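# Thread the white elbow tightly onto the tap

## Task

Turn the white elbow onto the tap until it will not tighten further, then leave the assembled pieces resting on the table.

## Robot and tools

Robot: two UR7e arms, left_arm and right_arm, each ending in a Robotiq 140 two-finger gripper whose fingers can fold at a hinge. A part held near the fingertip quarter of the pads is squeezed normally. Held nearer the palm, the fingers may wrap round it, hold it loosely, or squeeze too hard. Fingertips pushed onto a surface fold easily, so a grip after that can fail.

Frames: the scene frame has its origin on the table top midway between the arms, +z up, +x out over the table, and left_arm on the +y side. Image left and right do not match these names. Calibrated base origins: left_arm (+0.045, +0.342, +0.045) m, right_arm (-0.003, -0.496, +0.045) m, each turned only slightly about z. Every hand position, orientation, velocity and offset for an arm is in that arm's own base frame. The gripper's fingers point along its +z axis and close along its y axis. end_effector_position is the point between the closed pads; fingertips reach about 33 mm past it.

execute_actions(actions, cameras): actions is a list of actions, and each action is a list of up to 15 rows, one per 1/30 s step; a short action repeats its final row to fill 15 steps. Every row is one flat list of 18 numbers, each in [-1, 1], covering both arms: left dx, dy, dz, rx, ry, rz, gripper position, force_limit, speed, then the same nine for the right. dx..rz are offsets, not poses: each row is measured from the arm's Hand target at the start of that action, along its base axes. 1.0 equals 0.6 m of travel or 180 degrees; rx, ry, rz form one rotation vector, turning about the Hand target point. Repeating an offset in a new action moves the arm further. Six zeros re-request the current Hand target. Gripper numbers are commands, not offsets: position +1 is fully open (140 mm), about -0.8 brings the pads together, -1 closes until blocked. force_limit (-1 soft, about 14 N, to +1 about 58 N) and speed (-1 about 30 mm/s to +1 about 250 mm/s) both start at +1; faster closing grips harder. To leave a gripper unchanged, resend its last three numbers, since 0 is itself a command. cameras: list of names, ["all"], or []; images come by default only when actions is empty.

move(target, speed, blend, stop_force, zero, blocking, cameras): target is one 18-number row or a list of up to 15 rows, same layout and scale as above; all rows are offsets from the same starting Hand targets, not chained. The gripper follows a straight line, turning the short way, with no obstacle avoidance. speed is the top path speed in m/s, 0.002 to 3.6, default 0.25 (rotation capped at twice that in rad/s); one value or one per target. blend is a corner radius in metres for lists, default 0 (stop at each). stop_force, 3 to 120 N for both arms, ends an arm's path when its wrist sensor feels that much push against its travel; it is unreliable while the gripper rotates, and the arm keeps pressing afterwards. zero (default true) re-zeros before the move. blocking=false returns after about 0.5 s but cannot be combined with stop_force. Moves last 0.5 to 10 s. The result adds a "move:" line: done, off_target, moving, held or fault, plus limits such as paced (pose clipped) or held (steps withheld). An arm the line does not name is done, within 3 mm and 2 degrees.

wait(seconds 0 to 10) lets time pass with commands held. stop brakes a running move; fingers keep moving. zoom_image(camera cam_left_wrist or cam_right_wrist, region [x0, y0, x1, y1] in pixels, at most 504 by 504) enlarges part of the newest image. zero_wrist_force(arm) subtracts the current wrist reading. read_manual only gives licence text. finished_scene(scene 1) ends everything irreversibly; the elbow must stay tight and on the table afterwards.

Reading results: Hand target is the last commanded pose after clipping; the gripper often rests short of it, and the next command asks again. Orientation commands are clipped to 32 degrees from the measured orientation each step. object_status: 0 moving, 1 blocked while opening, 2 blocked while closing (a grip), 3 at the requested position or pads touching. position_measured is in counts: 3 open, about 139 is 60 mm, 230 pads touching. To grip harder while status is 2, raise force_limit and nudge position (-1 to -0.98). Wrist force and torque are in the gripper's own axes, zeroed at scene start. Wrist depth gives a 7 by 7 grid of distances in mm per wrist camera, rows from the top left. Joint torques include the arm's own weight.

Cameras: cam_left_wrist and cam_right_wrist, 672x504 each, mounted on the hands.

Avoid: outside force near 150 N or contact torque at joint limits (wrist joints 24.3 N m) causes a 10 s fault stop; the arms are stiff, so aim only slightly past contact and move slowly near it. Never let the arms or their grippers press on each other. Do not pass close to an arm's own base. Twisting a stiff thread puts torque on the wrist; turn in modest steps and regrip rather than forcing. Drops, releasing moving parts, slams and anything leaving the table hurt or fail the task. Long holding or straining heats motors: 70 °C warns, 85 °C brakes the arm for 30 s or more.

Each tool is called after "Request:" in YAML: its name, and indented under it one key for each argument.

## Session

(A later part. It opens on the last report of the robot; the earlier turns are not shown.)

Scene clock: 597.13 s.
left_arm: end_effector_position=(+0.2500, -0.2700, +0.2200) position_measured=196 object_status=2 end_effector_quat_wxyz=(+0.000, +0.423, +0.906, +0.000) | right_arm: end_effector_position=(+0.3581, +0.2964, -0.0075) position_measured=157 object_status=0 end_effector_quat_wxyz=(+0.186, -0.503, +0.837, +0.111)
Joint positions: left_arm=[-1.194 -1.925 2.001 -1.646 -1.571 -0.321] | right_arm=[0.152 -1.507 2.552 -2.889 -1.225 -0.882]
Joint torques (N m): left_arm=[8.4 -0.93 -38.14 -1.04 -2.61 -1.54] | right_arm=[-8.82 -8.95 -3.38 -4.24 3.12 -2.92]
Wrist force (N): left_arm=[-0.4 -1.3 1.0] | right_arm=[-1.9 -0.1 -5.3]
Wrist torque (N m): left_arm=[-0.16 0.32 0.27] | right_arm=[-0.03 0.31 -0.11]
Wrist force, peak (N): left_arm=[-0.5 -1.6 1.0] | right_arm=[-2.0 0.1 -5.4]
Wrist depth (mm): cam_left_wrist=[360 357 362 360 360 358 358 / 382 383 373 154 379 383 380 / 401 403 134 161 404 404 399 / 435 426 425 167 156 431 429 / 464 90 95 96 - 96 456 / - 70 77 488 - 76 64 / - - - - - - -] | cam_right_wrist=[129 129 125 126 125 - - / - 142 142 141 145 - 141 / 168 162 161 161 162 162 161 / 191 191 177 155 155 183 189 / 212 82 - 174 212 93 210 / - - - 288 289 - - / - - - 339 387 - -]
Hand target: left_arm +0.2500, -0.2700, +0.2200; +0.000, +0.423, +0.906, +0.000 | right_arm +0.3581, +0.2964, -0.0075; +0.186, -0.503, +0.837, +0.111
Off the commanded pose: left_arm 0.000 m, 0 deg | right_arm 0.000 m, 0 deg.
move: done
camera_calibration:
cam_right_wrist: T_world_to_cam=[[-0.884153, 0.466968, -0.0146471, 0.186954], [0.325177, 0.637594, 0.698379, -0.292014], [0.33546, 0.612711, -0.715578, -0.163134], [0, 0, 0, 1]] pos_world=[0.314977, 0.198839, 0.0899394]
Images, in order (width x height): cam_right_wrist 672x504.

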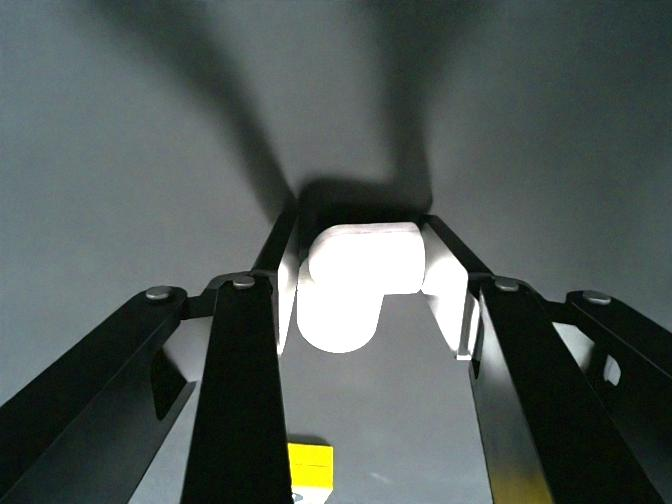

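Request:
move:
  target:
    - [0, 0, 0, 0, 0, 0, -1, 0, -1, 0, 0, 0.1958, 0, 0, 0, -1, -0.5, -1]
    - [0.098, -0.148, -0.0375, -0.1915, -0.1607, 0, -1, 0, -1, 0.153, -0.127, 0.2625, -0.1472, -0.0228, 0.4041, -1, -0.5, -1]
    - [0.1967, -0.2967, -0.075, -0.383, -0.3214, 0, -1, 0, -1, 0.2698, -0.244, 0.0625, -0.4385, -0.4535, 0.6062, -1, -0.5, -1]
  speed: [0.12, 0.4, 0.4]
  blend: [0.02, 0.03, 0]
  cameras: ["cam_right_wrist", "cam_left_wrist"]

Scene clock: 623.43 s.
left_arm: end_effector_position=(+0.3680, -0.4480, +0.1750) position_measured=196 object_status=2 end_effector_quat_wxyz=(+0.641, +0.299, +0.641, -0.299) | right_arm: end_effector_position=(+0.5200, +0.1500, +0.0300) position_measured=166 object_status=2 end_effector_quat_wxyz=(-0.139, +0.815, +0.218, +0.519)
Joint positions: left_arm=[-1.414 -0.781 2.528 -4.887 -1.029 0] | right_arm=[-0.471 -0.762 2.672 -4.343 -0.708 -3.719]
Joint torques (N m): left_arm=[8.31 -21.63 -7.81 -4.15 -2.57 1.74] | right_arm=[-9.4 -23.43 -7.71 -4.72 3.54 2.86]
Wrist force (N): left_arm=[2.7 -0.1 -1.9] | right_arm=[2.3 -1.3 1.9]
Wrist torque (N m): left_arm=[0.08 -0.40 0.03] | right_arm=[-0.37 -0.64 0.10]
Wrist force, peak (N): left_arm=[3.6 -0.3 -1.5] | right_arm=[-2.1 -0.4 -5.9]
Wrist depth (mm): cam_left_wrist=[662 310 385 831 388 1569 1409 / 333 365 134 150 1975 1591 1436 / 1603 1923 132 145 2048 - - / 1993 2212 - 169 156 - - / - - 95 83 - 94 1638 / - 70 77 - - 76 64 / - - - - - - -] | cam_right_wrist=[550 555 561 234 539 544 519 / 397 397 381 255 411 413 416 / 310 322 326 302 317 334 337 / 254 247 133 159 156 254 255 / 223 77 - 219 132 - 237 / - - - 190 190 - - / - - - 168 172 - -]
Hand target: left_arm +0.3680, -0.4480, +0.1750; +0.641, +0.299, +0.641, -0.299 | right_arm +0.5200, +0.1500, +0.0300; -0.139, +0.815, +0.218, +0.519
Off the commanded pose: left_arm 0.000 m, 0 deg | right_arm 0.000 m, 0 deg.
move: done
camera_calibration:
cam_left_wrist: T_world_to_cam=[[0.774599, 0.632443, 0.00362426, 0.0114549], [-0.212822, 0.255254, 0.943161, 0.0314094], [0.59557, -0.731342, 0.332317, -0.455619], [0, 0, 0, 1]] pos_world=[0.269165, -0.348476, 0.121745]
cam_right_wrist: T_world_to_cam=[[0.511643, -0.859193, 0.00283097, -0.128334], [-0.599149, -0.359146, -0.715566, 0.395226], [0.615827, 0.364418, -0.698539, -0.209943], [0, 0, 0, 1]] pos_world=[0.431748, 0.108187, 0.136521]

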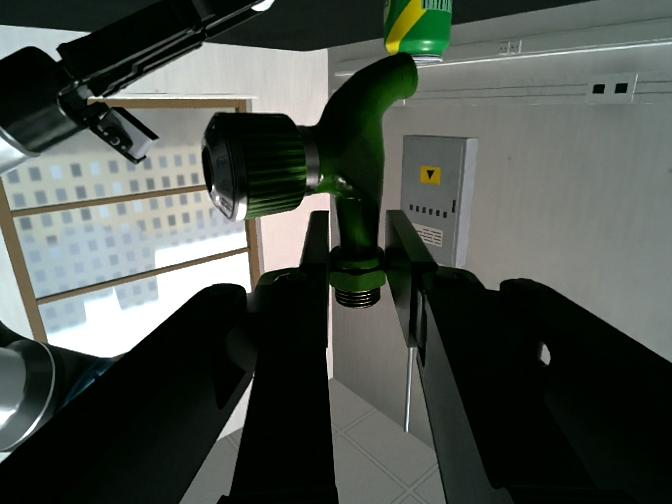

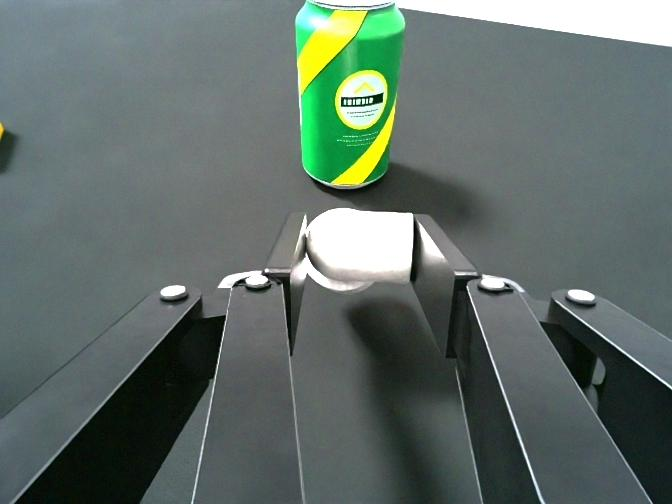

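Request:
move:
  target: [0, 0, 0, 0, 0, 0, -1, 0, -1, 0, 0, -0.06, 0, 0, 0, -1, -0.5, -1]
  speed: 0.02
  stop_force: 4
  cameras: ["cam_right_wrist"]

Scene clock: 633.60 s.
left_arm: end_effector_position=(+0.3680, -0.4480, +0.1750) position_measured=196 object_status=2 end_effector_quat_wxyz=(+0.641, +0.299, +0.641, -0.299) | right_arm: end_effector_position=(+0.5200, +0.1500, +0.0108) position_measured=166 object_status=2 end_effector_quat_wxyz=(-0.139, +0.815, +0.218, +0.519)
Joint positions: left_arm=[-1.414 -0.781 2.528 -4.887 -1.029 0] | right_arm=[-0.471 -0.671 2.651 -4.412 -0.708 -3.72]
Joint torques (N m): left_arm=[8.16 -23.17 -7.46 -4.44 -2.88 1.58] | right_arm=[6.43 -44.75 16.23 -1.72 -0.3 0.77]
Wrist force (N): left_arm=[2.8 -0.2 -2.1] | right_arm=[2.1 -0.9 1.7]
Wrist torque (N m): left_arm=[0.06 -0.43 0.03] | right_arm=[-0.29 -0.59 0.15]
Wrist force, peak (N): left_arm=[3.2 -0.2 -2.0] | right_arm=[15.0 2.4 -5.1]
Wrist depth (mm): cam_left_wrist=[312 327 828 822 380 742 1090 / 340 2147 132 151 2697 1701 1547 / - - 132 154 2106 - 1525 / - 2127 - 168 156 1907 1446 / 450 - 95 83 - 96 1484 / - 70 77 - - 76 64 / - - - - - - -] | cam_right_wrist=[479 492 501 - 503 514 480 / 352 356 377 - 380 385 370 / 287 279 277 284 273 - 286 / 222 237 229 159 156 226 234 / - - - 197 185 - 204 / - - - 170 174 - - / - - - 149 150 - -]
Hand target: left_arm +0.3680, -0.4480, +0.1750; +0.641, +0.299, +0.641, -0.299 | right_arm +0.5200, +0.1500, +0.0108; -0.139, +0.815, +0.218, +0.519 (not the last commanded pose)
Off the commanded pose: left_arm 0.000 m, 0 deg | right_arm 0.017 m, 0 deg.
move: contact (right_arm)
camera_calibration:
cam_right_wrist: T_world_to_cam=[[0.511757, -0.859126, 0.00282091, -0.12842], [-0.599224, -0.35929, -0.715431, 0.381484], [0.615659, 0.364437, -0.698677, -0.223232], [0, 0, 0, 1]] pos_world=[0.431749, 0.108088, 0.11732]
Images, in order (width x height): cam_right_wrist 672x504.

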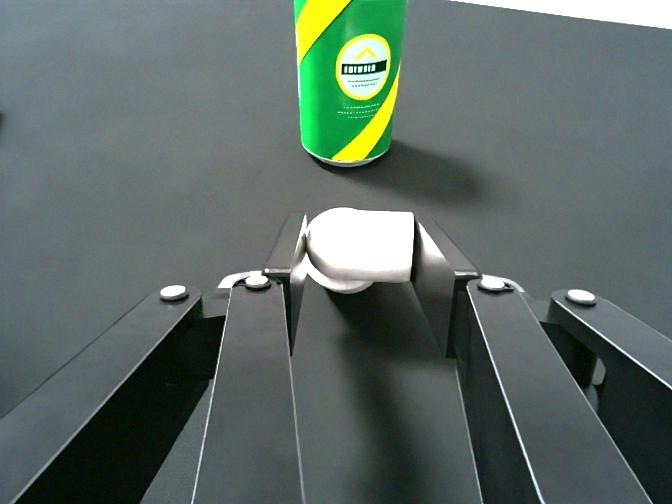

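Request:
zoom_image:
  camera: "cam_right_wrist"
  region: [260, 190, 460, 330]

Scaled by 2.520 from the camera's 672x504 image, which has a finer 960x720 frame.

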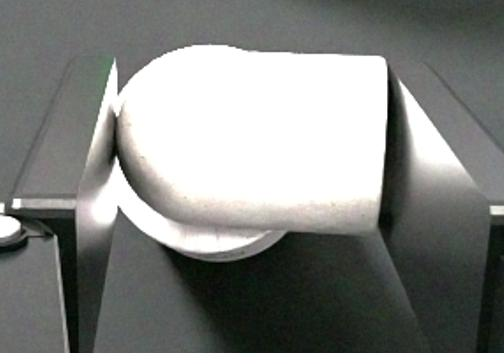

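Request:
move:
  target: [0, 0, 0, 0, 0, 0, -1, 0, -1, 0, 0, -0.02, 0, 0, 0, -1, -0.5, -1]
  speed: 0.006
  stop_force: 12
  cameras: ["cam_right_wrist"]

Scene clock: 644.03 s.
left_arm: end_effector_position=(+0.3680, -0.4480, +0.1750) position_measured=196 object_status=2 end_effector_quat_wxyz=(+0.641, +0.299, +0.641, -0.299) | right_arm: end_effector_position=(+0.5199, +0.1501, +0.0102) position_measured=166 object_status=2 end_effector_quat_wxyz=(-0.139, +0.815, +0.218, +0.519)
Joint positions: left_arm=[-1.414 -0.781 2.528 -4.887 -1.029 0] | right_arm=[-0.471 -0.668 2.65 -4.414 -0.708 -3.72]
Joint torques (N m): left_arm=[7.95 -22.77 -8.36 -4.08 -2.67 1.63] | right_arm=[6.76 -42.69 16.56 0.1 -0.35 1.64]
Wrist force (N): left_arm=[2.9 -0.2 -1.6] | right_arm=[10.1 0.7 -2.7]
Wrist torque (N m): left_arm=[0.07 -0.44 0.03] | right_arm=[-0.40 -0.74 0.11]
Wrist force, peak (N): left_arm=[3.4 0.0 -1.9] | right_arm=[14.9 1.1 -5.4]
Wrist depth (mm): cam_left_wrist=[313 330 825 822 387 1558 1400 / 341 2048 128 149 2190 1769 1474 / - - 132 150 2190 1874 - / 1728 - - 169 157 - 1813 / 450 - 95 83 - 94 - / - 70 77 - - 76 64 / - - - - - - -] | cam_right_wrist=[484 488 496 229 504 513 522 / 337 354 357 261 389 366 370 / 275 277 279 280 270 283 287 / 246 228 229 158 156 232 235 / - - - 201 131 - 204 / - - - 169 - - - / - - - 150 150 - -]
Hand target: left_arm +0.3680, -0.4480, +0.1750; +0.641, +0.299, +0.641, -0.299 | right_arm +0.5199, +0.1501, +0.0102; -0.139, +0.815, +0.218, +0.519 (not the last commanded pose)
Off the commanded pose: left_arm 0.000 m, 0 deg | right_arm 0.011 m, 0 deg.
move: contact (right_arm)
camera_calibration:
cam_right_wrist: T_world_to_cam=[[0.511726, -0.859144, 0.0028566, -0.12827], [-0.599186, -0.359268, -0.715473, 0.380945], [0.615721, 0.364415, -0.698634, -0.223725], [0, 0, 0, 1]] pos_world=[0.431649, 0.108188, 0.116621]
Images, in order (width x height): cam_right_wrist 672x504.

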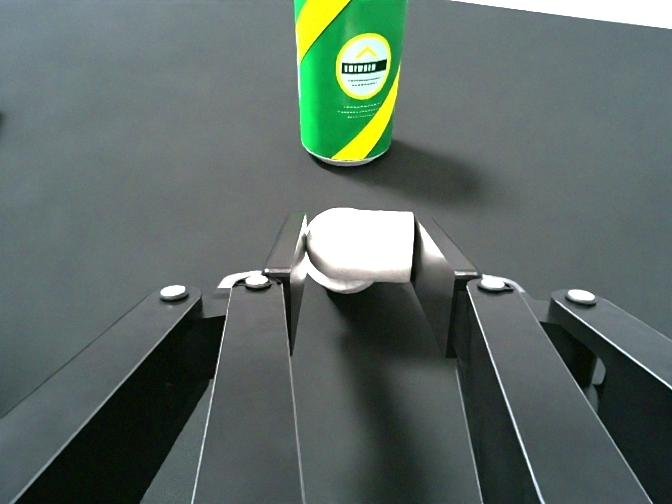

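Request:
move:
  target:
    - [0, 0, 0, 0, 0, 0, -1, 0, -1, 0, 0, 0.0008, 0, 0, 0, -1, -0.5, -1]
    - [0, 0, 0, 0, 0, 0, -1, 0, -1, 0, 0, 0.0008, 0, 0, 0, 0.05, -0.5, -1]
  speed: 0.02
  cameras: ["cam_right_wrist"]

Scene clock: 660.60 s.
left_arm: end_effector_position=(+0.3680, -0.4480, +0.1750) position_measured=196 object_status=2 end_effector_quat_wxyz=(+0.641, +0.299, +0.641, -0.299) | right_arm: end_effector_position=(+0.5199, +0.1501, +0.0106) position_measured=123 object_status=0 end_effector_quat_wxyz=(-0.139, +0.815, +0.218, +0.519)
Joint positions: left_arm=[-1.414 -0.781 2.528 -4.887 -1.029 0] | right_arm=[-0.471 -0.67 2.651 -4.413 -0.708 -3.72]
Joint torques (N m): left_arm=[7.28 -23.42 -9.07 -4.16 -2.65 1.71] | right_arm=[7.7 -43.28 16.02 -1.56 -0.2 1.6]
Wrist force (N): left_arm=[2.9 -0.1 -1.7] | right_arm=[3.2 -0.5 1.6]
Wrist torque (N m): left_arm=[0.07 -0.44 0.03] | right_arm=[-0.18 -0.62 0.15]
Wrist force, peak (N): left_arm=[3.2 0.0 -2.0] | right_arm=[10.4 1.0 -2.6]
Wrist depth (mm): cam_left_wrist=[308 332 819 835 387 745 1418 / 340 1923 2234 150 1975 1742 1455 / - 1769 132 150 1993 - - / - - - 169 156 1907 - / 441 - 95 83 - 96 81 / - 70 77 - - 76 64 / - - - - - - -] | cam_right_wrist=[486 489 497 - 469 517 522 / 354 359 358 - 364 338 368 / 286 277 300 259 272 299 275 / 227 228 119 197 216 224 235 / - 83 183 202 196 106 90 / - - 169 166 170 - - / - - 150 149 147 - -]
Hand target: left_arm +0.3680, -0.4480, +0.1750; +0.641, +0.299, +0.641, -0.299 | right_arm +0.5199, +0.1501, +0.0106; -0.139, +0.815, +0.218, +0.519
Off the commanded pose: left_arm 0.000 m, 0 deg | right_arm 0.000 m, 0 deg.
move: done
camera_calibration:
cam_right_wrist: T_world_to_cam=[[0.511726, -0.859144, 0.0028566, -0.128272], [-0.599186, -0.359268, -0.715473, 0.381303], [0.615721, 0.364415, -0.698634, -0.223376], [0, 0, 0, 1]] pos_world=[0.431649, 0.108188, 0.117121]
Images, in order (width x height): cam_right_wrist 672x504.

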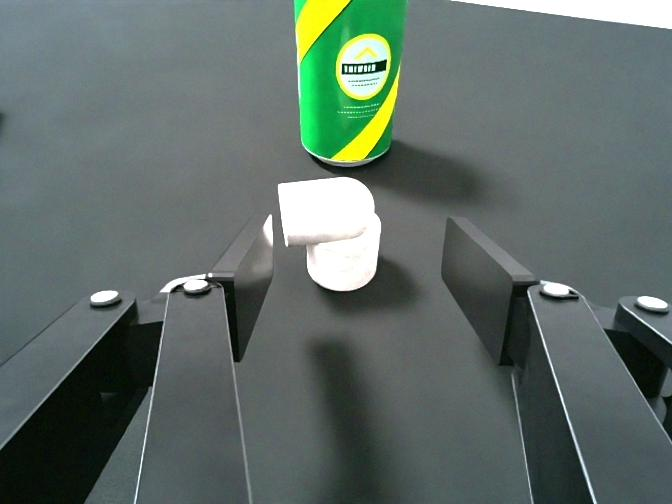

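Request:
zoom_image:
  camera: "cam_right_wrist"
  region: [240, 150, 440, 320]

Scaled by 2.520 from the camera's 672x504 image, which has a finer 960x720 frame.

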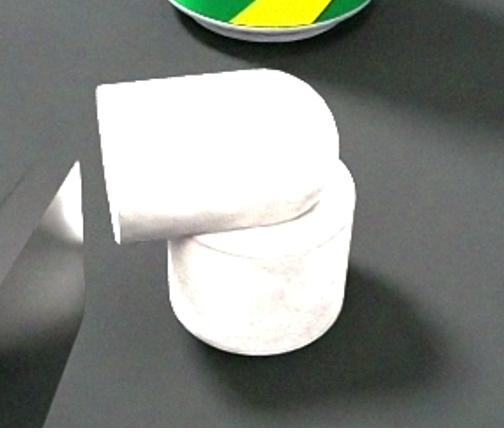

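Request:
move:
  target:
    - [0, 0, 0, 0, 0, 0, -1, 0, -1, 0, 0, 0.1333, 0, 0, 0, 0.05, -0.5, -1]
    - [0, 0, 0, 0, 0, 0, -1, 0, -1, 0.0735, 0.059, 0.1157, 0.0641, 0.3828, -0.3875, 0.05, -0.5, -1]
  speed: [0.12, 0.4]
  blend: [0.02, 0]
  cameras: ["cam_right_wrist"]

Scene clock: 703.87 s.
left_arm: end_effector_position=(+0.3680, -0.4480, +0.1750) position_measured=196 object_status=2 end_effector_quat_wxyz=(+0.641, +0.299, +0.641, -0.299) | right_arm: end_effector_position=(+0.5640, +0.1854, +0.0801) position_measured=123 object_status=3 end_effector_quat_wxyz=(-0.001, +0.910, -0.414, +0.000)
Joint positions: left_arm=[-1.414 -0.781 2.528 -4.887 -1.029 0] | right_arm=[0.091 -1.264 1.731 -2.038 -1.57 -2.197]
Joint torques (N m): left_arm=[7.05 -24.24 -6.27 -4.24 -2.52 1.44] | right_arm=[-5.85 -30.94 -35.57 -1.49 2.18 2.87]
Wrist force (N): left_arm=[2.8 0.0 -1.7] | right_arm=[-0.4 0.9 0.0]
Wrist torque (N m): left_arm=[0.10 -0.42 0.03] | right_arm=[0.22 0.09 -0.07]
Wrist force, peak (N): left_arm=[3.3 -0.2 -1.8] | right_arm=[3.5 -0.4 1.9]
Wrist depth (mm): cam_left_wrist=[822 793 787 696 386 1701 1038 / 1769 1957 133 149 2234 1975 1558 / - - 132 145 2127 1614 1638 / - 2910 - 169 156 2697 - / - - 95 89 - 94 1474 / - 70 77 - - 76 64 / - - - - - - -] | cam_right_wrist=[- 231 232 233 233 233 232 / 139 241 239 244 243 245 245 / 138 - 260 253 257 259 259 / 277 274 150 272 269 273 274 / - 84 112 293 293 106 91 / - - - 313 313 - - / - - 336 339 336 - -]
Hand target: left_arm +0.3680, -0.4480, +0.1750; +0.641, +0.299, +0.641, -0.299 | right_arm +0.5640, +0.1855, +0.0801; +0.000, +0.910, -0.414, +0.000
Off the commanded pose: left_arm 0.000 m, 0 deg | right_arm 0.000 m, 0 deg.
move: done
camera_calibration:
cam_right_wrist: T_world_to_cam=[[-0.748445, -0.663087, -0.0120704, 0.554945], [-0.628988, 0.703951, 0.32989, 0.206057], [-0.210249, 0.254497, -0.943942, 0.290963], [0, 0, 0, 1]] pos_world=[0.606128, 0.148874, 0.213374]
Images, in order (width x height): cam_right_wrist 672x504.

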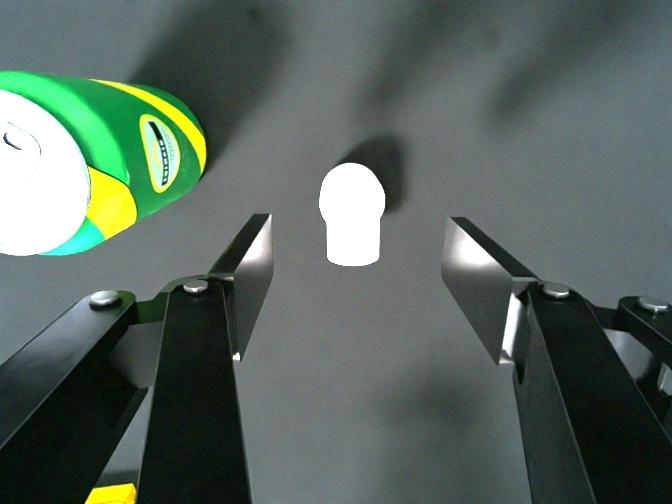

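Request:
move:
  target: [0, 0, 0, 0, 0, 0, -1, 0, -1, 0.01, -0.008, -0.0917, 0, 0, 0, 0.05, -0.5, -1]
  speed: 0.08
  cameras: ["cam_right_wrist"]

Scene clock: 719.13 s.
left_arm: end_effector_position=(+0.3680, -0.4480, +0.1750) position_measured=196 object_status=2 end_effector_quat_wxyz=(+0.641, +0.299, +0.641, -0.299) | right_arm: end_effector_position=(+0.5700, +0.1807, +0.0252) position_measured=123 object_status=3 end_effector_quat_wxyz=(+0.000, +0.910, -0.414, +0.000)
Joint positions: left_arm=[-1.414 -0.781 2.528 -4.887 -1.029 0] | right_arm=[0.082 -1.188 1.785 -2.168 -1.57 -2.206]
Joint torques (N m): left_arm=[7.35 -23.49 -8.41 -4.25 -2.52 1.26] | right_arm=[-7.49 -31.15 -11.4 -4.59 -0.38 -3.05]
Wrist force (N): left_arm=[2.8 0.0 -1.7] | right_arm=[-0.4 0.7 -0.2]
Wrist torque (N m): left_arm=[0.10 -0.42 0.03] | right_arm=[0.16 0.08 0.01]
Wrist force, peak (N): left_arm=[3.4 -0.1 -1.9] | right_arm=[-0.8 1.1 -0.1]
Wrist depth (mm): cam_left_wrist=[773 941 702 698 391 1626 1409 / 1813 1975 134 149 2234 1769 1569 / - - 132 142 2234 - 1374 / 1993 1874 - 169 132 - 1688 / 2067 - 95 89 - 94 1663 / - 70 77 - - 76 64 / - - - - - - -] | cam_right_wrist=[182 184 182 184 184 182 182 / 187 190 189 191 194 192 193 / - - 206 201 203 204 200 / - 214 150 168 165 214 216 / - 83 112 226 231 106 91 / - - 246 252 254 - - / - - 265 265 264 - -]
Hand target: left_arm +0.3680, -0.4480, +0.1750; +0.641, +0.299, +0.641, -0.299 | right_arm +0.5700, +0.1807, +0.0250; +0.000, +0.910, -0.414, +0.000
Off the commanded pose: left_arm 0.000 m, 0 deg | right_arm 0.000 m, 0 deg.
move: done
camera_calibration:
cam_right_wrist: T_world_to_cam=[[-0.74855, -0.662972, -0.011858, 0.555605], [-0.628792, 0.704055, 0.33004, 0.231162], [-0.210458, 0.254508, -0.943893, 0.241742], [0, 0, 0, 1]] pos_world=[0.612128, 0.144074, 0.158474]
Images, in order (width x height): cam_right_wrist 672x504.

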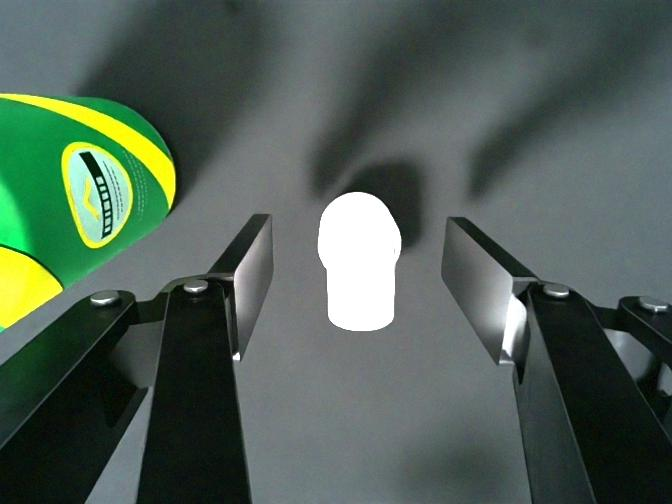

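Request:
move:
  target: [0, 0, 0, 0, 0, 0, -1, 0, -1, 0.0008, -0.001, -0.0483, 0, 0, 0, 0.05, -0.5, -1]
  speed: 0.05
  stop_force: 8
  cameras: ["cam_right_wrist"]

Request:
move:
  target: [0, 0, 0, 0, 0, 0, -1, 0, -1, 0, 0, 0, 0, 0, 0, -1, 0.5, -1]
  cameras: ["cam_right_wrist"]

Scene clock: 725.83 s.
left_arm: end_effector_position=(+0.3680, -0.4480, +0.1750) position_measured=196 object_status=2 end_effector_quat_wxyz=(+0.641, +0.299, +0.641, -0.299) | right_arm: end_effector_position=(+0.5705, +0.1801, -0.0039) position_measured=123 object_status=3 end_effector_quat_wxyz=(+0.000, +0.910, -0.414, +0.000)
Joint positions: left_arm=[-1.414 -0.781 2.528 -4.887 -1.029 0] | right_arm=[0.081 -1.146 1.813 -2.238 -1.57 -2.207]
Joint torques (N m): left_arm=[6.9 -24.37 -7.41 -4.11 -2.29 1.4] | right_arm=[-7.15 -33.37 -10.51 -4.45 -1.21 -2.98]
Wrist force (N): left_arm=[3.0 -0.1 -2.0] | right_arm=[-0.6 1.0 -0.3]
Wrist torque (N m): left_arm=[0.07 -0.45 0.03] | right_arm=[0.24 0.12 -0.01]
Wrist force, peak (N): left_arm=[3.2 -0.2 -1.8] | right_arm=[-0.9 1.1 -0.7]
Wrist depth (mm): cam_left_wrist=[816 929 693 707 387 1591 1455 / 1957 1859 135 149 2697 1728 1626 / 1715 - 132 148 2212 1975 1798 / 1957 471 407 169 156 - 1603 / - 74 95 83 - 94 1569 / - 70 77 - - 76 64 / - - - - - - -] | cam_right_wrist=[- 154 156 157 157 156 156 / 145 164 164 164 164 165 164 / - 162 173 174 174 175 174 / - 184 156 154 152 182 185 / - 84 131 139 192 106 91 / - - 211 - 211 - - / - - 230 230 226 - -]
Hand target: left_arm +0.3680, -0.4480, +0.1750; +0.641, +0.299, +0.641, -0.299 | right_arm +0.5705, +0.1801, -0.0039; +0.000, +0.910, -0.414, +0.000
Off the commanded pose: left_arm 0.000 m, 0 deg | right_arm 0.000 m, 0 deg.
move: done
camera_calibration:
cam_right_wrist: T_world_to_cam=[[-0.74855, -0.662972, -0.011858, 0.555236], [-0.628792, 0.704055, 0.33004, 0.241503], [-0.210458, 0.254508, -0.943893, 0.214533], [0, 0, 0, 1]] pos_world=[0.612628, 0.143474, 0.129374]
Images, in order (width x height): cam_right_wrist 672x504.

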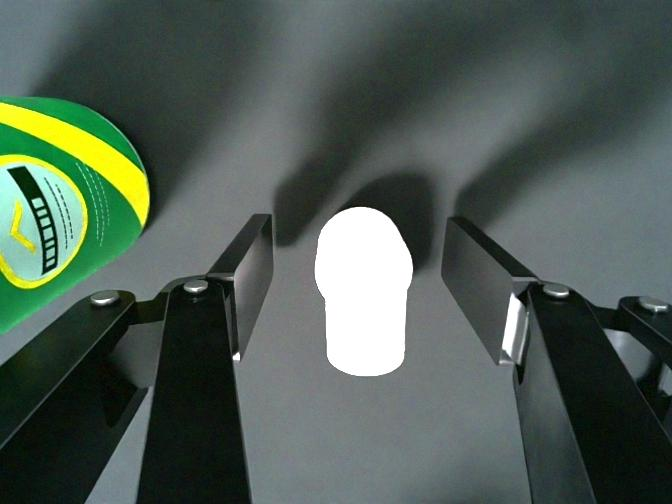

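Scene clock: 727.57 s.
left_arm: end_effector_position=(+0.3680, -0.4480, +0.1750) position_measured=196 object_status=2 end_effector_quat_wxyz=(+0.641, +0.299, +0.641, -0.299) | right_arm: end_effector_position=(+0.5705, +0.1800, -0.0039) position_measured=178 object_status=0 end_effector_quat_wxyz=(+0.000, +0.910, -0.414, +0.000)
Joint positions: left_arm=[-1.414 -0.781 2.528 -4.887 -1.029 0] | right_arm=[0.081 -1.146 1.813 -2.238 -1.57 -2.207]
Joint torques (N m): left_arm=[7.93 -24.5 -8.01 -3.86 -2.53 1.37] | right_arm=[-6.88 -33.63 -10.27 -3.81 -1.09 -2.67]
Wrist force (N): left_arm=[2.9 0.2 -1.8] | right_arm=[-5.1 6.7 -19.4]
Wrist torque (N m): left_arm=[0.14 -0.44 0.03] | right_arm=[0.03 0.16 -0.03]
Wrist force, peak (N): left_arm=[3.1 -0.2 -2.1] | right_arm=[-5.1 7.1 -19.7]
Wrist depth (mm): cam_left_wrist=[755 801 702 383 385 1484 1409 / - 2280 381 150 1874 1688 1309 / - 2127 132 151 2106 - 1536 / - 474 417 169 156 1742 - / - 74 95 89 - 94 - / - 70 77 - - 76 64 / - - - - - - -] | cam_right_wrist=[157 156 155 157 156 156 156 / 160 164 166 164 165 166 165 / - 171 174 174 174 174 174 / - 184 182 139 138 182 185 / 194 82 - 139 138 - 195 / - - - 210 - - - / - - - 226 - - -]
Hand target: left_arm +0.3680, -0.4480, +0.1750; +0.641, +0.299, +0.641, -0.299 | right_arm +0.5705, +0.1801, -0.0039; +0.000, +0.910, -0.414, +0.000
Off the commanded pose: left_arm 0.000 m, 0 deg | right_arm 0.000 m, 0 deg.
move: done
camera_calibration:
cam_right_wrist: T_world_to_cam=[[-0.748565, -0.662954, -0.0119206, 0.55525], [-0.628777, 0.704038, 0.330106, 0.241487], [-0.210453, 0.254601, -0.943868, 0.214513], [0, 0, 0, 1]] pos_world=[0.612627, 0.143474, 0.129374]
Images, in order (width x height): cam_right_wrist 672x504.

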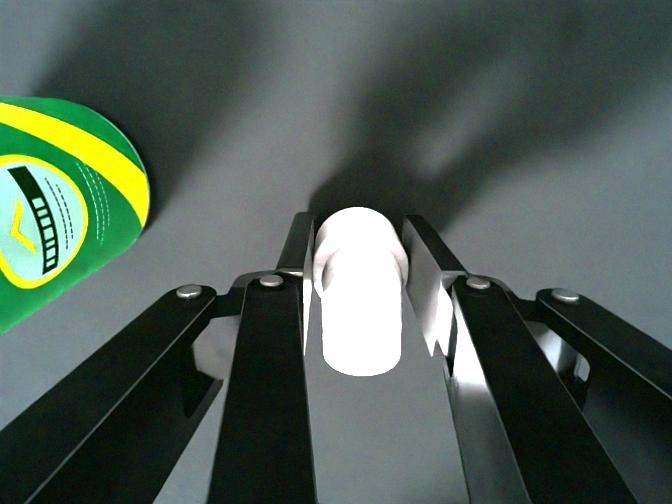

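Request:
move:
  target:
    - [0, 0, 0, 0, 0, 0, -1, 0, -1, 0, 0, 0.4, 0, 0, 0, -1, 0.5, -1]
    - [0, 0, 0, 0, 0, 0, -1, 0, -1, -0.2547, 0.3685, 0.5583, 0, 0, 0, -1, 0.5, -1]
  speed: [0.2, 0.25]
  blend: [0.05, 0]
  cameras: ["cam_right_wrist", "cam_left_wrist"]

Scene clock: 764.47 s.
left_arm: end_effector_position=(+0.3680, -0.4480, +0.1750) position_measured=196 object_status=2 end_effector_quat_wxyz=(+0.641, +0.299, +0.641, -0.299) | right_arm: end_effector_position=(+0.4177, +0.4010, +0.3310) position_measured=178 object_status=2 end_effector_quat_wxyz=(-0.001, +0.910, -0.414, +0.000)
Joint positions: left_arm=[-1.414 -0.781 2.528 -4.887 -1.029 0] | right_arm=[0.532 -1.391 1.233 -1.414 -1.57 -1.755]
Joint torques (N m): left_arm=[8.75 -23.28 -8.57 -3.93 -2.26 1.44] | right_arm=[9.03 -27.03 -36.17 -1.36 -2.04 2.88]
Wrist force (N): left_arm=[2.7 0.1 -1.9] | right_arm=[-0.1 0.8 0.6]
Wrist torque (N m): left_arm=[0.13 -0.39 0.03] | right_arm=[0.18 0.03 -0.09]
Wrist force, peak (N): left_arm=[3.2 -0.1 -2.2] | right_arm=[-5.2 7.3 -20.0]
Wrist depth (mm): cam_left_wrist=[745 793 841 819 391 1614 1455 / - - 133 150 2106 1728 1494 / - - 132 149 2127 - 1484 / - - - 169 156 - - / - - 95 89 - 94 1465 / - 70 77 - - 76 64 / - - - - - - -] | cam_right_wrist=[459 463 464 458 462 447 452 / 487 485 489 491 490 495 491 / 510 509 524 500 510 520 517 / 548 543 525 138 139 547 547 / - - - 138 136 - 578 / - - - 339 - - - / - - - 333 - - -]
Hand target: left_arm +0.3680, -0.4480, +0.1750; +0.641, +0.299, +0.641, -0.299 | right_arm +0.4177, +0.4012, +0.3310; +0.000, +0.910, -0.414, +0.000
Off the commanded pose: left_arm 0.000 m, 0 deg | right_arm 0.000 m, 0 deg.
move: done
camera_calibration:
cam_left_wrist: T_world_to_cam=[[0.774599, 0.632443, 0.00362426, 0.0114549], [-0.212822, 0.255254, 0.943161, 0.0314094], [0.59557, -0.731342, 0.332317, -0.455619], [0, 0, 0, 1]] pos_world=[0.269165, -0.348476, 0.121745]
cam_right_wrist: T_world_to_cam=[[-0.748565, -0.662954, -0.0119206, 0.591375], [-0.628777, 0.704038, 0.330106, -0.120735], [-0.210453, 0.254601, -0.943868, 0.44219], [0, 0, 0, 1]] pos_world=[0.459827, 0.364474, 0.464274]

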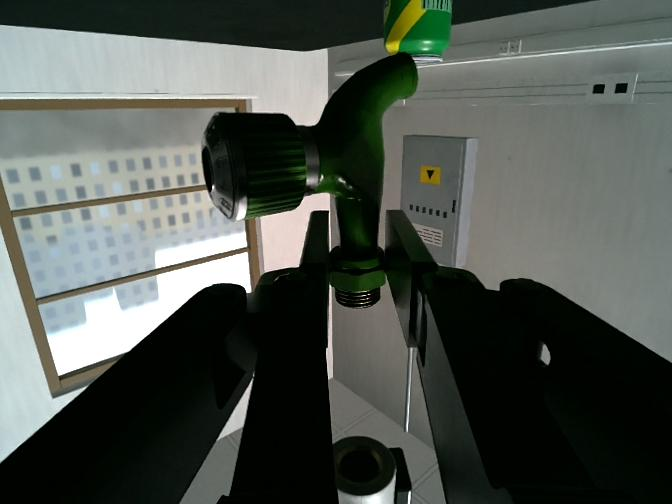

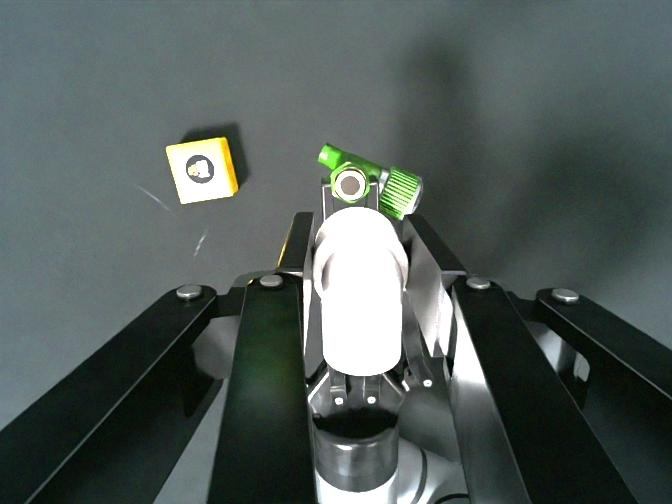

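Request:
zoom_image:
  camera: "cam_right_wrist"
  region: [300, 130, 440, 240]

Request:
zoom_image:
  camera: "cam_left_wrist"
  region: [290, 230, 430, 504]

Scaled by 3.600 from the camera's 672x504 image, which has a finer 960x720 frame.

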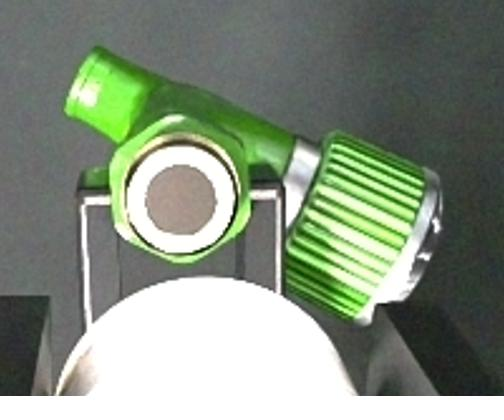

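Scaled by 1.839 from the camera's 672x504 image, which has a finer 960x720 frame.

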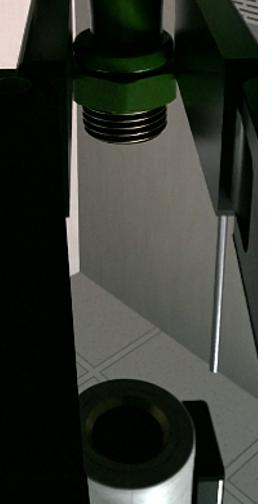

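Request:
move:
  target:
    - [0, 0, 0, 0, 0, 0, -1, 0, -1, 0, 0, 0, 0, 0, 0.5, -1, 0.5, -1]
    - [0, 0, 0, 0, 0, 0, -1, 0, -1, 0, 0, 0, 0, 0, 1.0, -1, 0.5, -1]
  speed: [0.5, 0.5]
  blend: [0.02, 0]
  cameras: ["cam_right_wrist", "cam_left_wrist"]

Request:
zoom_image:
  camera: "cam_right_wrist"
  region: [280, 130, 420, 240]

Request:
zoom_image:
  camera: "cam_left_wrist"
  region: [290, 230, 430, 504]

Scene clock: 778.97 s.
left_arm: end_effector_position=(+0.3680, -0.4480, +0.1750) position_measured=196 object_status=2 end_effector_quat_wxyz=(+0.641, +0.299, +0.641, -0.299) | right_arm: end_effector_position=(+0.4177, +0.4012, +0.3310) position_measured=178 object_status=2 end_effector_quat_wxyz=(+0.000, +0.414, +0.910, +0.000)
Joint positions: left_arm=[-1.414 -0.781 2.528 -4.887 -1.029 0] | right_arm=[0.533 -1.389 1.231 -1.412 -1.571 -4.895]
Joint torques (N m): left_arm=[7.83 -23.81 -7.98 -3.66 -2.61 1.27] | right_arm=[-7.66 -49.74 -15.03 -1.71 2.49 -2.75]
Wrist force (N): left_arm=[2.9 0.1 -2.0] | right_arm=[-0.2 0.8 0.9]
Wrist torque (N m): left_arm=[0.12 -0.44 0.03] | right_arm=[0.18 0.06 -0.01]
Wrist force, peak (N): left_arm=[3.3 0.1 -1.9] | right_arm=[-0.2 1.1 1.2]
Wrist depth (mm): cam_left_wrist=[1676 801 828 841 391 1651 1365 / 1975 - 133 - 1890 1769 1446 / - - 132 149 2190 - - / - - 2542 169 156 1993 1728 / - - 95 83 - 94 - / - 70 77 - - 76 64 / - - - - - - -] | cam_right_wrist=[465 465 463 252 455 463 460 / 486 491 486 268 485 484 484 / 518 516 511 283 519 503 518 / 548 550 542 138 153 540 550 / 573 - - 138 136 - 568 / - - - 631 - - - / - - - 677 - - -]
Hand target: left_arm +0.3680, -0.4480, +0.1750; +0.641, +0.299, +0.641, -0.299 | right_arm +0.4177, +0.4012, +0.3310; +0.000, +0.414, +0.910, +0.000
Off the commanded pose: left_arm 0.000 m, 0 deg | right_arm 0.000 m, 0 deg.
move: done
camera_calibration:
cam_left_wrist: T_world_to_cam=[[0.774599, 0.632443, 0.00362426, 0.0114549], [-0.212822, 0.255254, 0.943161, 0.0314094], [0.59557, -0.731342, 0.332317, -0.455619], [0, 0, 0, 1]] pos_world=[0.269165, -0.348476, 0.121745]
cam_right_wrist: T_world_to_cam=[[0.748804, 0.662685, -0.011866, -0.565797], [0.628495, -0.704259, 0.330172, -0.0810644], [0.210443, -0.254692, -0.943846, 0.470651], [0, 0, 0, 1]] pos_world=[0.375574, 0.437726, 0.464274]

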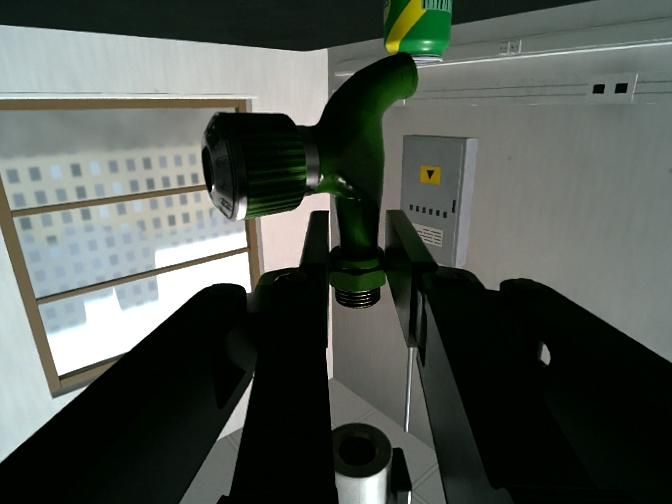

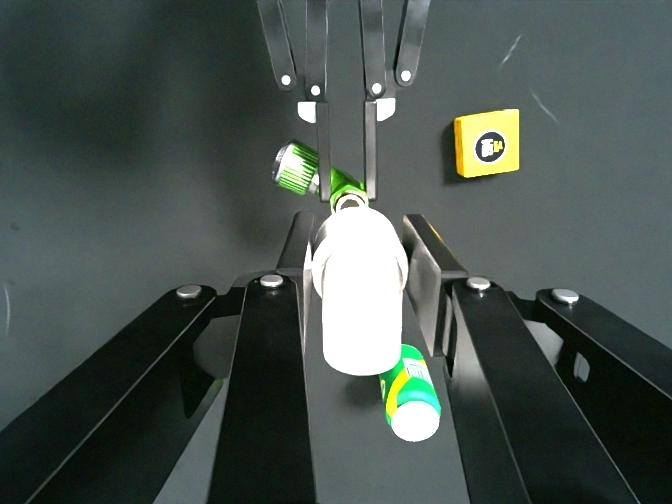

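Scaled by 3.600 from the camera's 672x504 image, which has a finer 960x720 frame.

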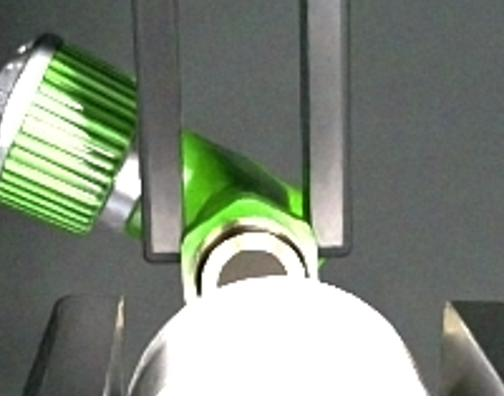

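Scaled by 1.839 from the camera's 672x504 image, which has a finer 960x720 frame.

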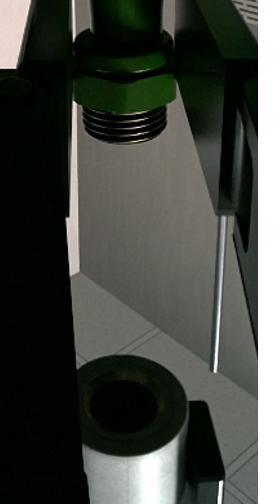

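Request:
zoom_image:
  camera: "cam_left_wrist"
  region: [310, 400, 430, 504]

Request:
zoom_image:
  camera: "cam_right_wrist"
  region: [280, 190, 440, 390]

Scaled by 4.200 from the camera's 672x504 image, which has a finer 960x720 frame.

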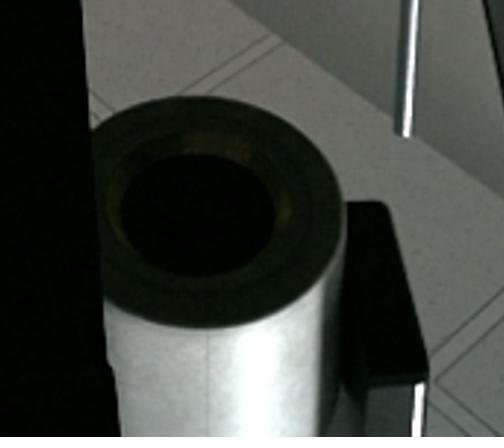

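Scaled by 2.520 from the camera's 672x504 image, which has a finer 960x720 frame.

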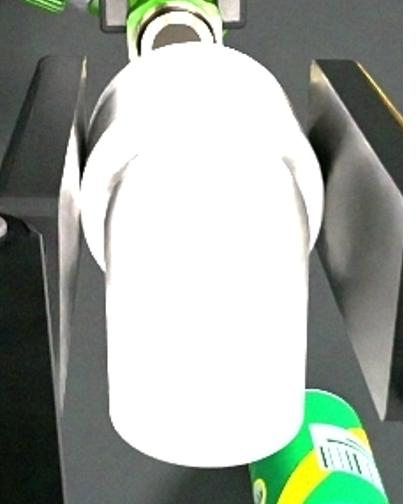

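Request:
move:
  target:
    - [0, 0, 0, 0, 0, 0, -1, 0, -1, -0.0007, -0.0088, -0.0333, 0, 0, 0.2722, -1, 0.5, -1]
    - [0, 0, 0, 0, 0, 0, -1, 0, -1, -0.0007, -0.0088, -0.1267, 0, 0, 0.2722, -1, 0.5, -1]
  speed: [0.3, 0.08]
  cameras: ["cam_left_wrist", "cam_right_wrist"]

Request:
zoom_image:
  camera: "cam_left_wrist"
  region: [290, 230, 430, 400]

Scene clock: 841.70 s.
left_arm: end_effector_position=(+0.3680, -0.4480, +0.1750) position_measured=196 object_status=2 end_effector_quat_wxyz=(+0.641, +0.299, +0.641, -0.299) | right_arm: end_effector_position=(+0.4173, +0.3959, +0.2551) position_measured=178 object_status=2 end_effector_quat_wxyz=(+0.000, +0.000, +1.000, +0.000)
Joint positions: left_arm=[-1.414 -0.781 2.528 -4.887 -1.029 0] | right_arm=[0.526 -1.41 1.45 -1.611 -1.572 -5.758]
Joint torques (N m): left_arm=[8.07 -25.72 -8.3 -3.7 -2.42 1.06] | right_arm=[-8.28 -25.86 -16.33 -4.33 2.37 -2.95]
Wrist force (N): left_arm=[2.9 -0.2 -1.8] | right_arm=[-0.2 1.1 0.7]
Wrist torque (N m): left_arm=[0.05 -0.44 0.03] | right_arm=[0.25 0.04 -0.01]
Wrist force, peak (N): left_arm=[3.2 0.0 -2.0] | right_arm=[-0.4 1.2 1.2]
Wrist depth (mm): cam_left_wrist=[747 765 819 835 391 1484 1436 / 1638 - 131 150 2212 1676 1374 / - - 132 149 2087 2234 1484 / 1923 - 2542 168 157 2106 - / 2328 - 95 89 - 94 - / - 70 77 170 - 76 64 / - - - 183 - - -] | cam_right_wrist=[393 388 393 393 195 184 181 / 416 413 410 405 193 204 194 / 438 443 438 234 219 216 437 / 466 463 452 137 139 466 466 / 487 - - 138 136 - 489 / - - - 526 - - - / - - - 566 - - -]
Hand target: left_arm +0.3680, -0.4480, +0.1750; +0.641, +0.299, +0.641, -0.299 | right_arm +0.4173, +0.3959, +0.2550; +0.000, +0.000, +1.000, +0.000
Off the commanded pose: left_arm 0.000 m, 0 deg | right_arm 0.000 m, 0 deg.
move: done
camera_calibration:
cam_left_wrist: T_world_to_cam=[[0.774599, 0.632443, 0.00362426, 0.0114549], [-0.212822, 0.255254, 0.943161, 0.0314094], [0.59557, -0.731342, 0.332317, -0.455619], [0, 0, 0, 1]] pos_world=[0.269165, -0.348476, 0.121745]
cam_right_wrist: T_world_to_cam=[[-0.00918598, 0.999887, -0.0118639, -0.380052], [0.94387, 0.0125878, 0.330077, -0.474815], [0.33019, -0.00816592, -0.943879, 0.250199], [0, 0, 0, 1]] pos_world=[0.362059, 0.388029, 0.388374]

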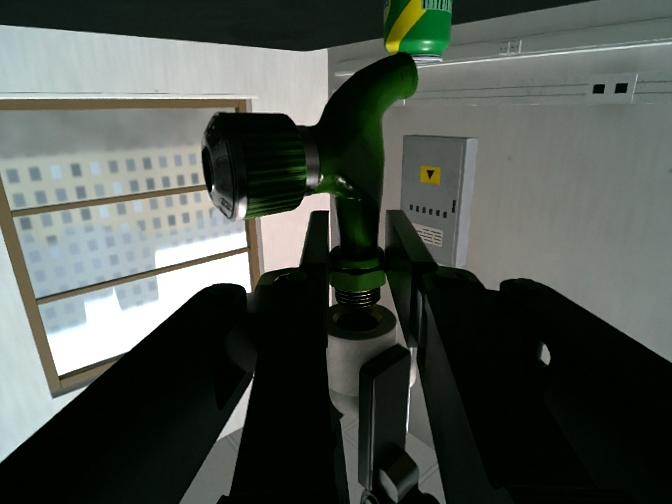

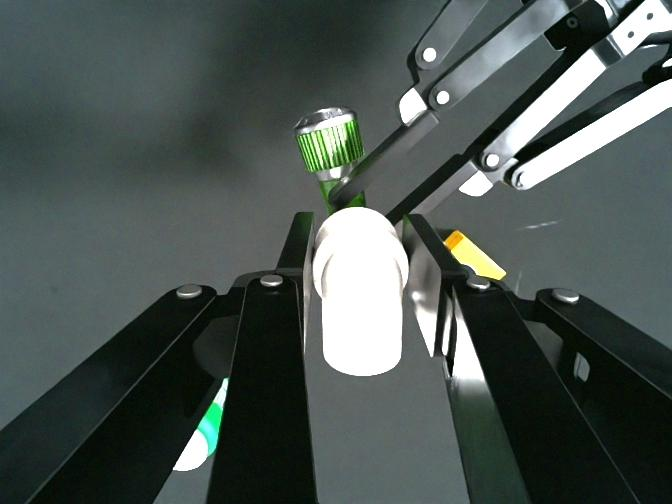

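Scaled by 2.965 from the camera's 672x504 image, which has a finer 960x720 frame.

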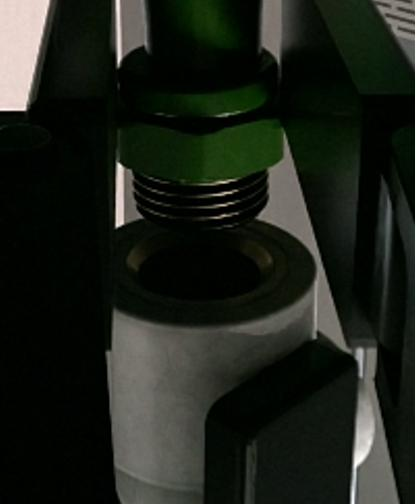

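Request:
move:
  target: [0, 0, 0, 0, 0, 0, -1, 0, -1, 0, 0, -0.04, 0, 0, 0, -1, 0.5, -1]
  speed: 0.012
  stop_force: 4
  cameras: ["cam_left_wrist"]

Request:
zoom_image:
  camera: "cam_left_wrist"
  region: [300, 240, 420, 360]

Scene clock: 857.63 s.
left_arm: end_effector_position=(+0.3681, -0.4480, +0.1750) position_measured=196 object_status=2 end_effector_quat_wxyz=(+0.641, +0.299, +0.641, -0.299) | right_arm: end_effector_position=(+0.4173, +0.3959, +0.2440) position_measured=178 object_status=2 end_effector_quat_wxyz=(+0.000, +0.000, +1.000, +0.000)
Joint positions: left_arm=[-1.414 -0.781 2.528 -4.887 -1.029 0] | right_arm=[0.526 -1.409 1.477 -1.639 -1.572 -5.758]
Joint torques (N m): left_arm=[2.08 -38.65 -8.6 -3.65 -2.32 1.27] | right_arm=[5.97 -40.34 -35.64 -1.45 1.86 -2.71]
Wrist force (N): left_arm=[6.6 0.7 -3.9] | right_arm=[-1.1 -0.8 -1.6]
Wrist torque (N m): left_arm=[0.11 -0.69 0.03] | right_arm=[0.29 0.04 0.00]
Wrist force, peak (N): left_arm=[13.9 2.4 -8.0] | right_arm=[-3.4 -5.1 -7.0]
Wrist depth (mm): cam_left_wrist=[798 822 854 822 380 1603 1484 / - - 131 149 1957 1828 1558 / 1813 - 132 150 2212 1828 1701 / 1798 2147 - 169 157 2190 1626 / - - 95 83 - 96 1614 / - 70 77 170 - 76 64 / - - - 183 - - -] | cam_right_wrist=[- 378 380 381 174 174 174 / 402 402 402 396 182 183 186 / 427 432 424 216 209 194 422 / 446 453 449 137 139 447 450 / 472 - - 138 118 - 476 / - - - 543 - - - / - - - 551 - - -]
Hand target: left_arm +0.3680, -0.4480, +0.1750; +0.641, +0.299, +0.641, -0.299 | right_arm +0.4173, +0.3959, +0.2440; +0.000, +0.000, +1.000, +0.000 (not the last commanded pose)
Off the commanded pose: left_arm 0.000 m, 0 deg | right_arm 0.013 m, 0 deg.
move: contact (right_arm)
camera_calibration:
cam_left_wrist: T_world_to_cam=[[0.774599, 0.632442, 0.00362315, 0.0114548], [-0.212821, 0.255255, 0.943161, 0.0314094], [0.59557, -0.731342, 0.332317, -0.455619], [0, 0, 0, 1]] pos_world=[0.269165, -0.348476, 0.121745]
Images, in order (width x height): cam_left_wrist 672x504.

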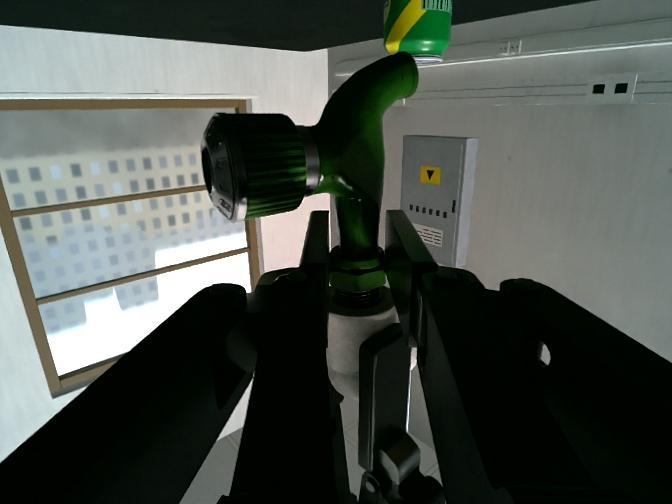

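Scaled by 4.200 from the camera's 672x504 image, which has a finer 960x720 frame.

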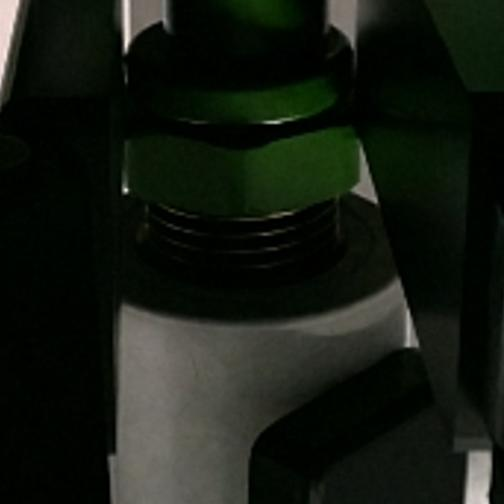

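Request:
move:
  target:
    - [0, 0, 0, 0, 0, 0, -1, 0, -1, 0.0020, 0.0031, -0.0011, 0, 0, -0.1667, -1, 0.5, -1]
    - [0, 0, 0, 0, 0, 0, -1, 0, -1, 0.0052, 0.0053, -0.0014, 0, 0, -0.3333, -1, 0.5, -1]
    - [0, 0, 0, 0, 0, 0, -1, 0, -1, 0.0092, 0.0057, -0.0017, 0, 0, -0.5, -1, 0.5, -1]
  speed: 0.25
  blend: [0.002, 0.002, 0]
  cameras: ["cam_left_wrist"]

Request:
zoom_image:
  camera: "cam_left_wrist"
  region: [300, 240, 420, 360]

Scene clock: 873.93 s.
left_arm: end_effector_position=(+0.3680, -0.4480, +0.1750) position_measured=196 object_status=2 end_effector_quat_wxyz=(+0.641, +0.299, +0.641, -0.299) | right_arm: end_effector_position=(+0.4228, +0.3993, +0.2430) position_measured=178 object_status=2 end_effector_quat_wxyz=(+0.000, +0.707, +0.708, +0.000)
Joint positions: left_arm=[-1.414 -0.781 2.528 -4.887 -1.029 0] | right_arm=[0.525 -1.393 1.46 -1.638 -1.571 -4.188]
Joint torques (N m): left_arm=[-4.7 -34.99 -6.37 -3.65 1.11 0.98] | right_arm=[5.45 -26.31 -33.86 -0.07 -3.23 2.72]
Wrist force (N): left_arm=[8.5 -3.3 0.8] | right_arm=[5.9 1.2 -3.0]
Wrist torque (N m): left_arm=[0.33 -0.65 0.14] | right_arm=[0.18 -0.05 -0.15]
Wrist force, peak (N): left_arm=[8.7 -3.4 1.0] | right_arm=[6.3 0.4 -2.8]
Wrist depth (mm): cam_left_wrist=[745 798 798 841 378 1536 1465 / - - 128 148 2212 1798 1340 / - - 128 145 2106 - - / - - 2280 168 156 - - / 2048 - 95 89 - 94 81 / - 70 77 169 - 76 64 / - - - 185 - - -] | cam_right_wrist=[377 181 169 370 372 381 380 / 402 182 397 395 400 402 392 / 421 425 193 231 425 423 429 / 457 - 446 137 137 446 452 / 474 - - 138 136 - 474 / - - - 516 - - - / - - - 554 - - -]
Hand target: left_arm +0.3680, -0.4480, +0.1750; +0.641, +0.299, +0.641, -0.299 | right_arm +0.4228, +0.3993, +0.2430; +0.000, +0.707, +0.707, +0.000
Off the commanded pose: left_arm 0.000 m, 0 deg | right_arm 0.000 m, 0 deg.
move: done
camera_calibration:
cam_left_wrist: T_world_to_cam=[[0.774613, 0.632426, 0.00356373, 0.0114526], [-0.212773, 0.255295, 0.943161, 0.0314102], [0.59557, -0.731342, 0.332318, -0.455619], [0, 0, 0, 1]] pos_world=[0.269165, -0.348476, 0.121745]
Images, in order (width x height): cam_left_wrist 672x504.

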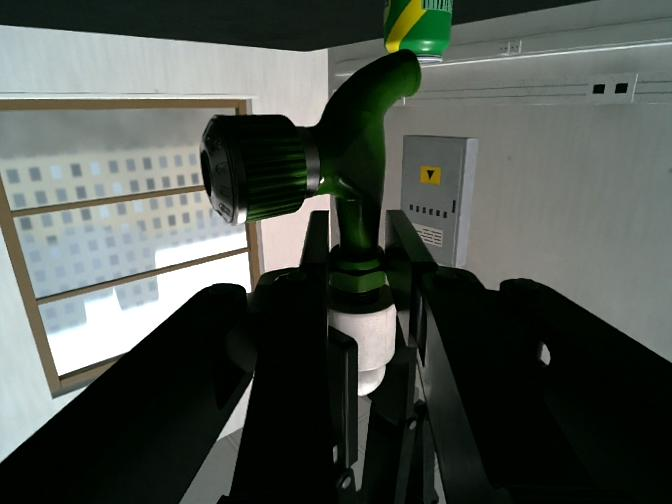

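Scaled by 4.200 from the camera's 672x504 image, which has a finer 960x720 frame.

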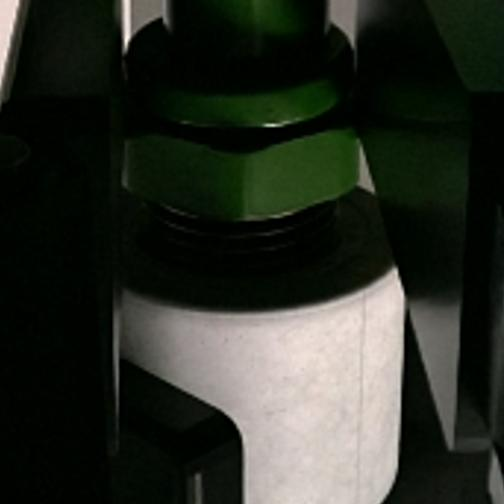

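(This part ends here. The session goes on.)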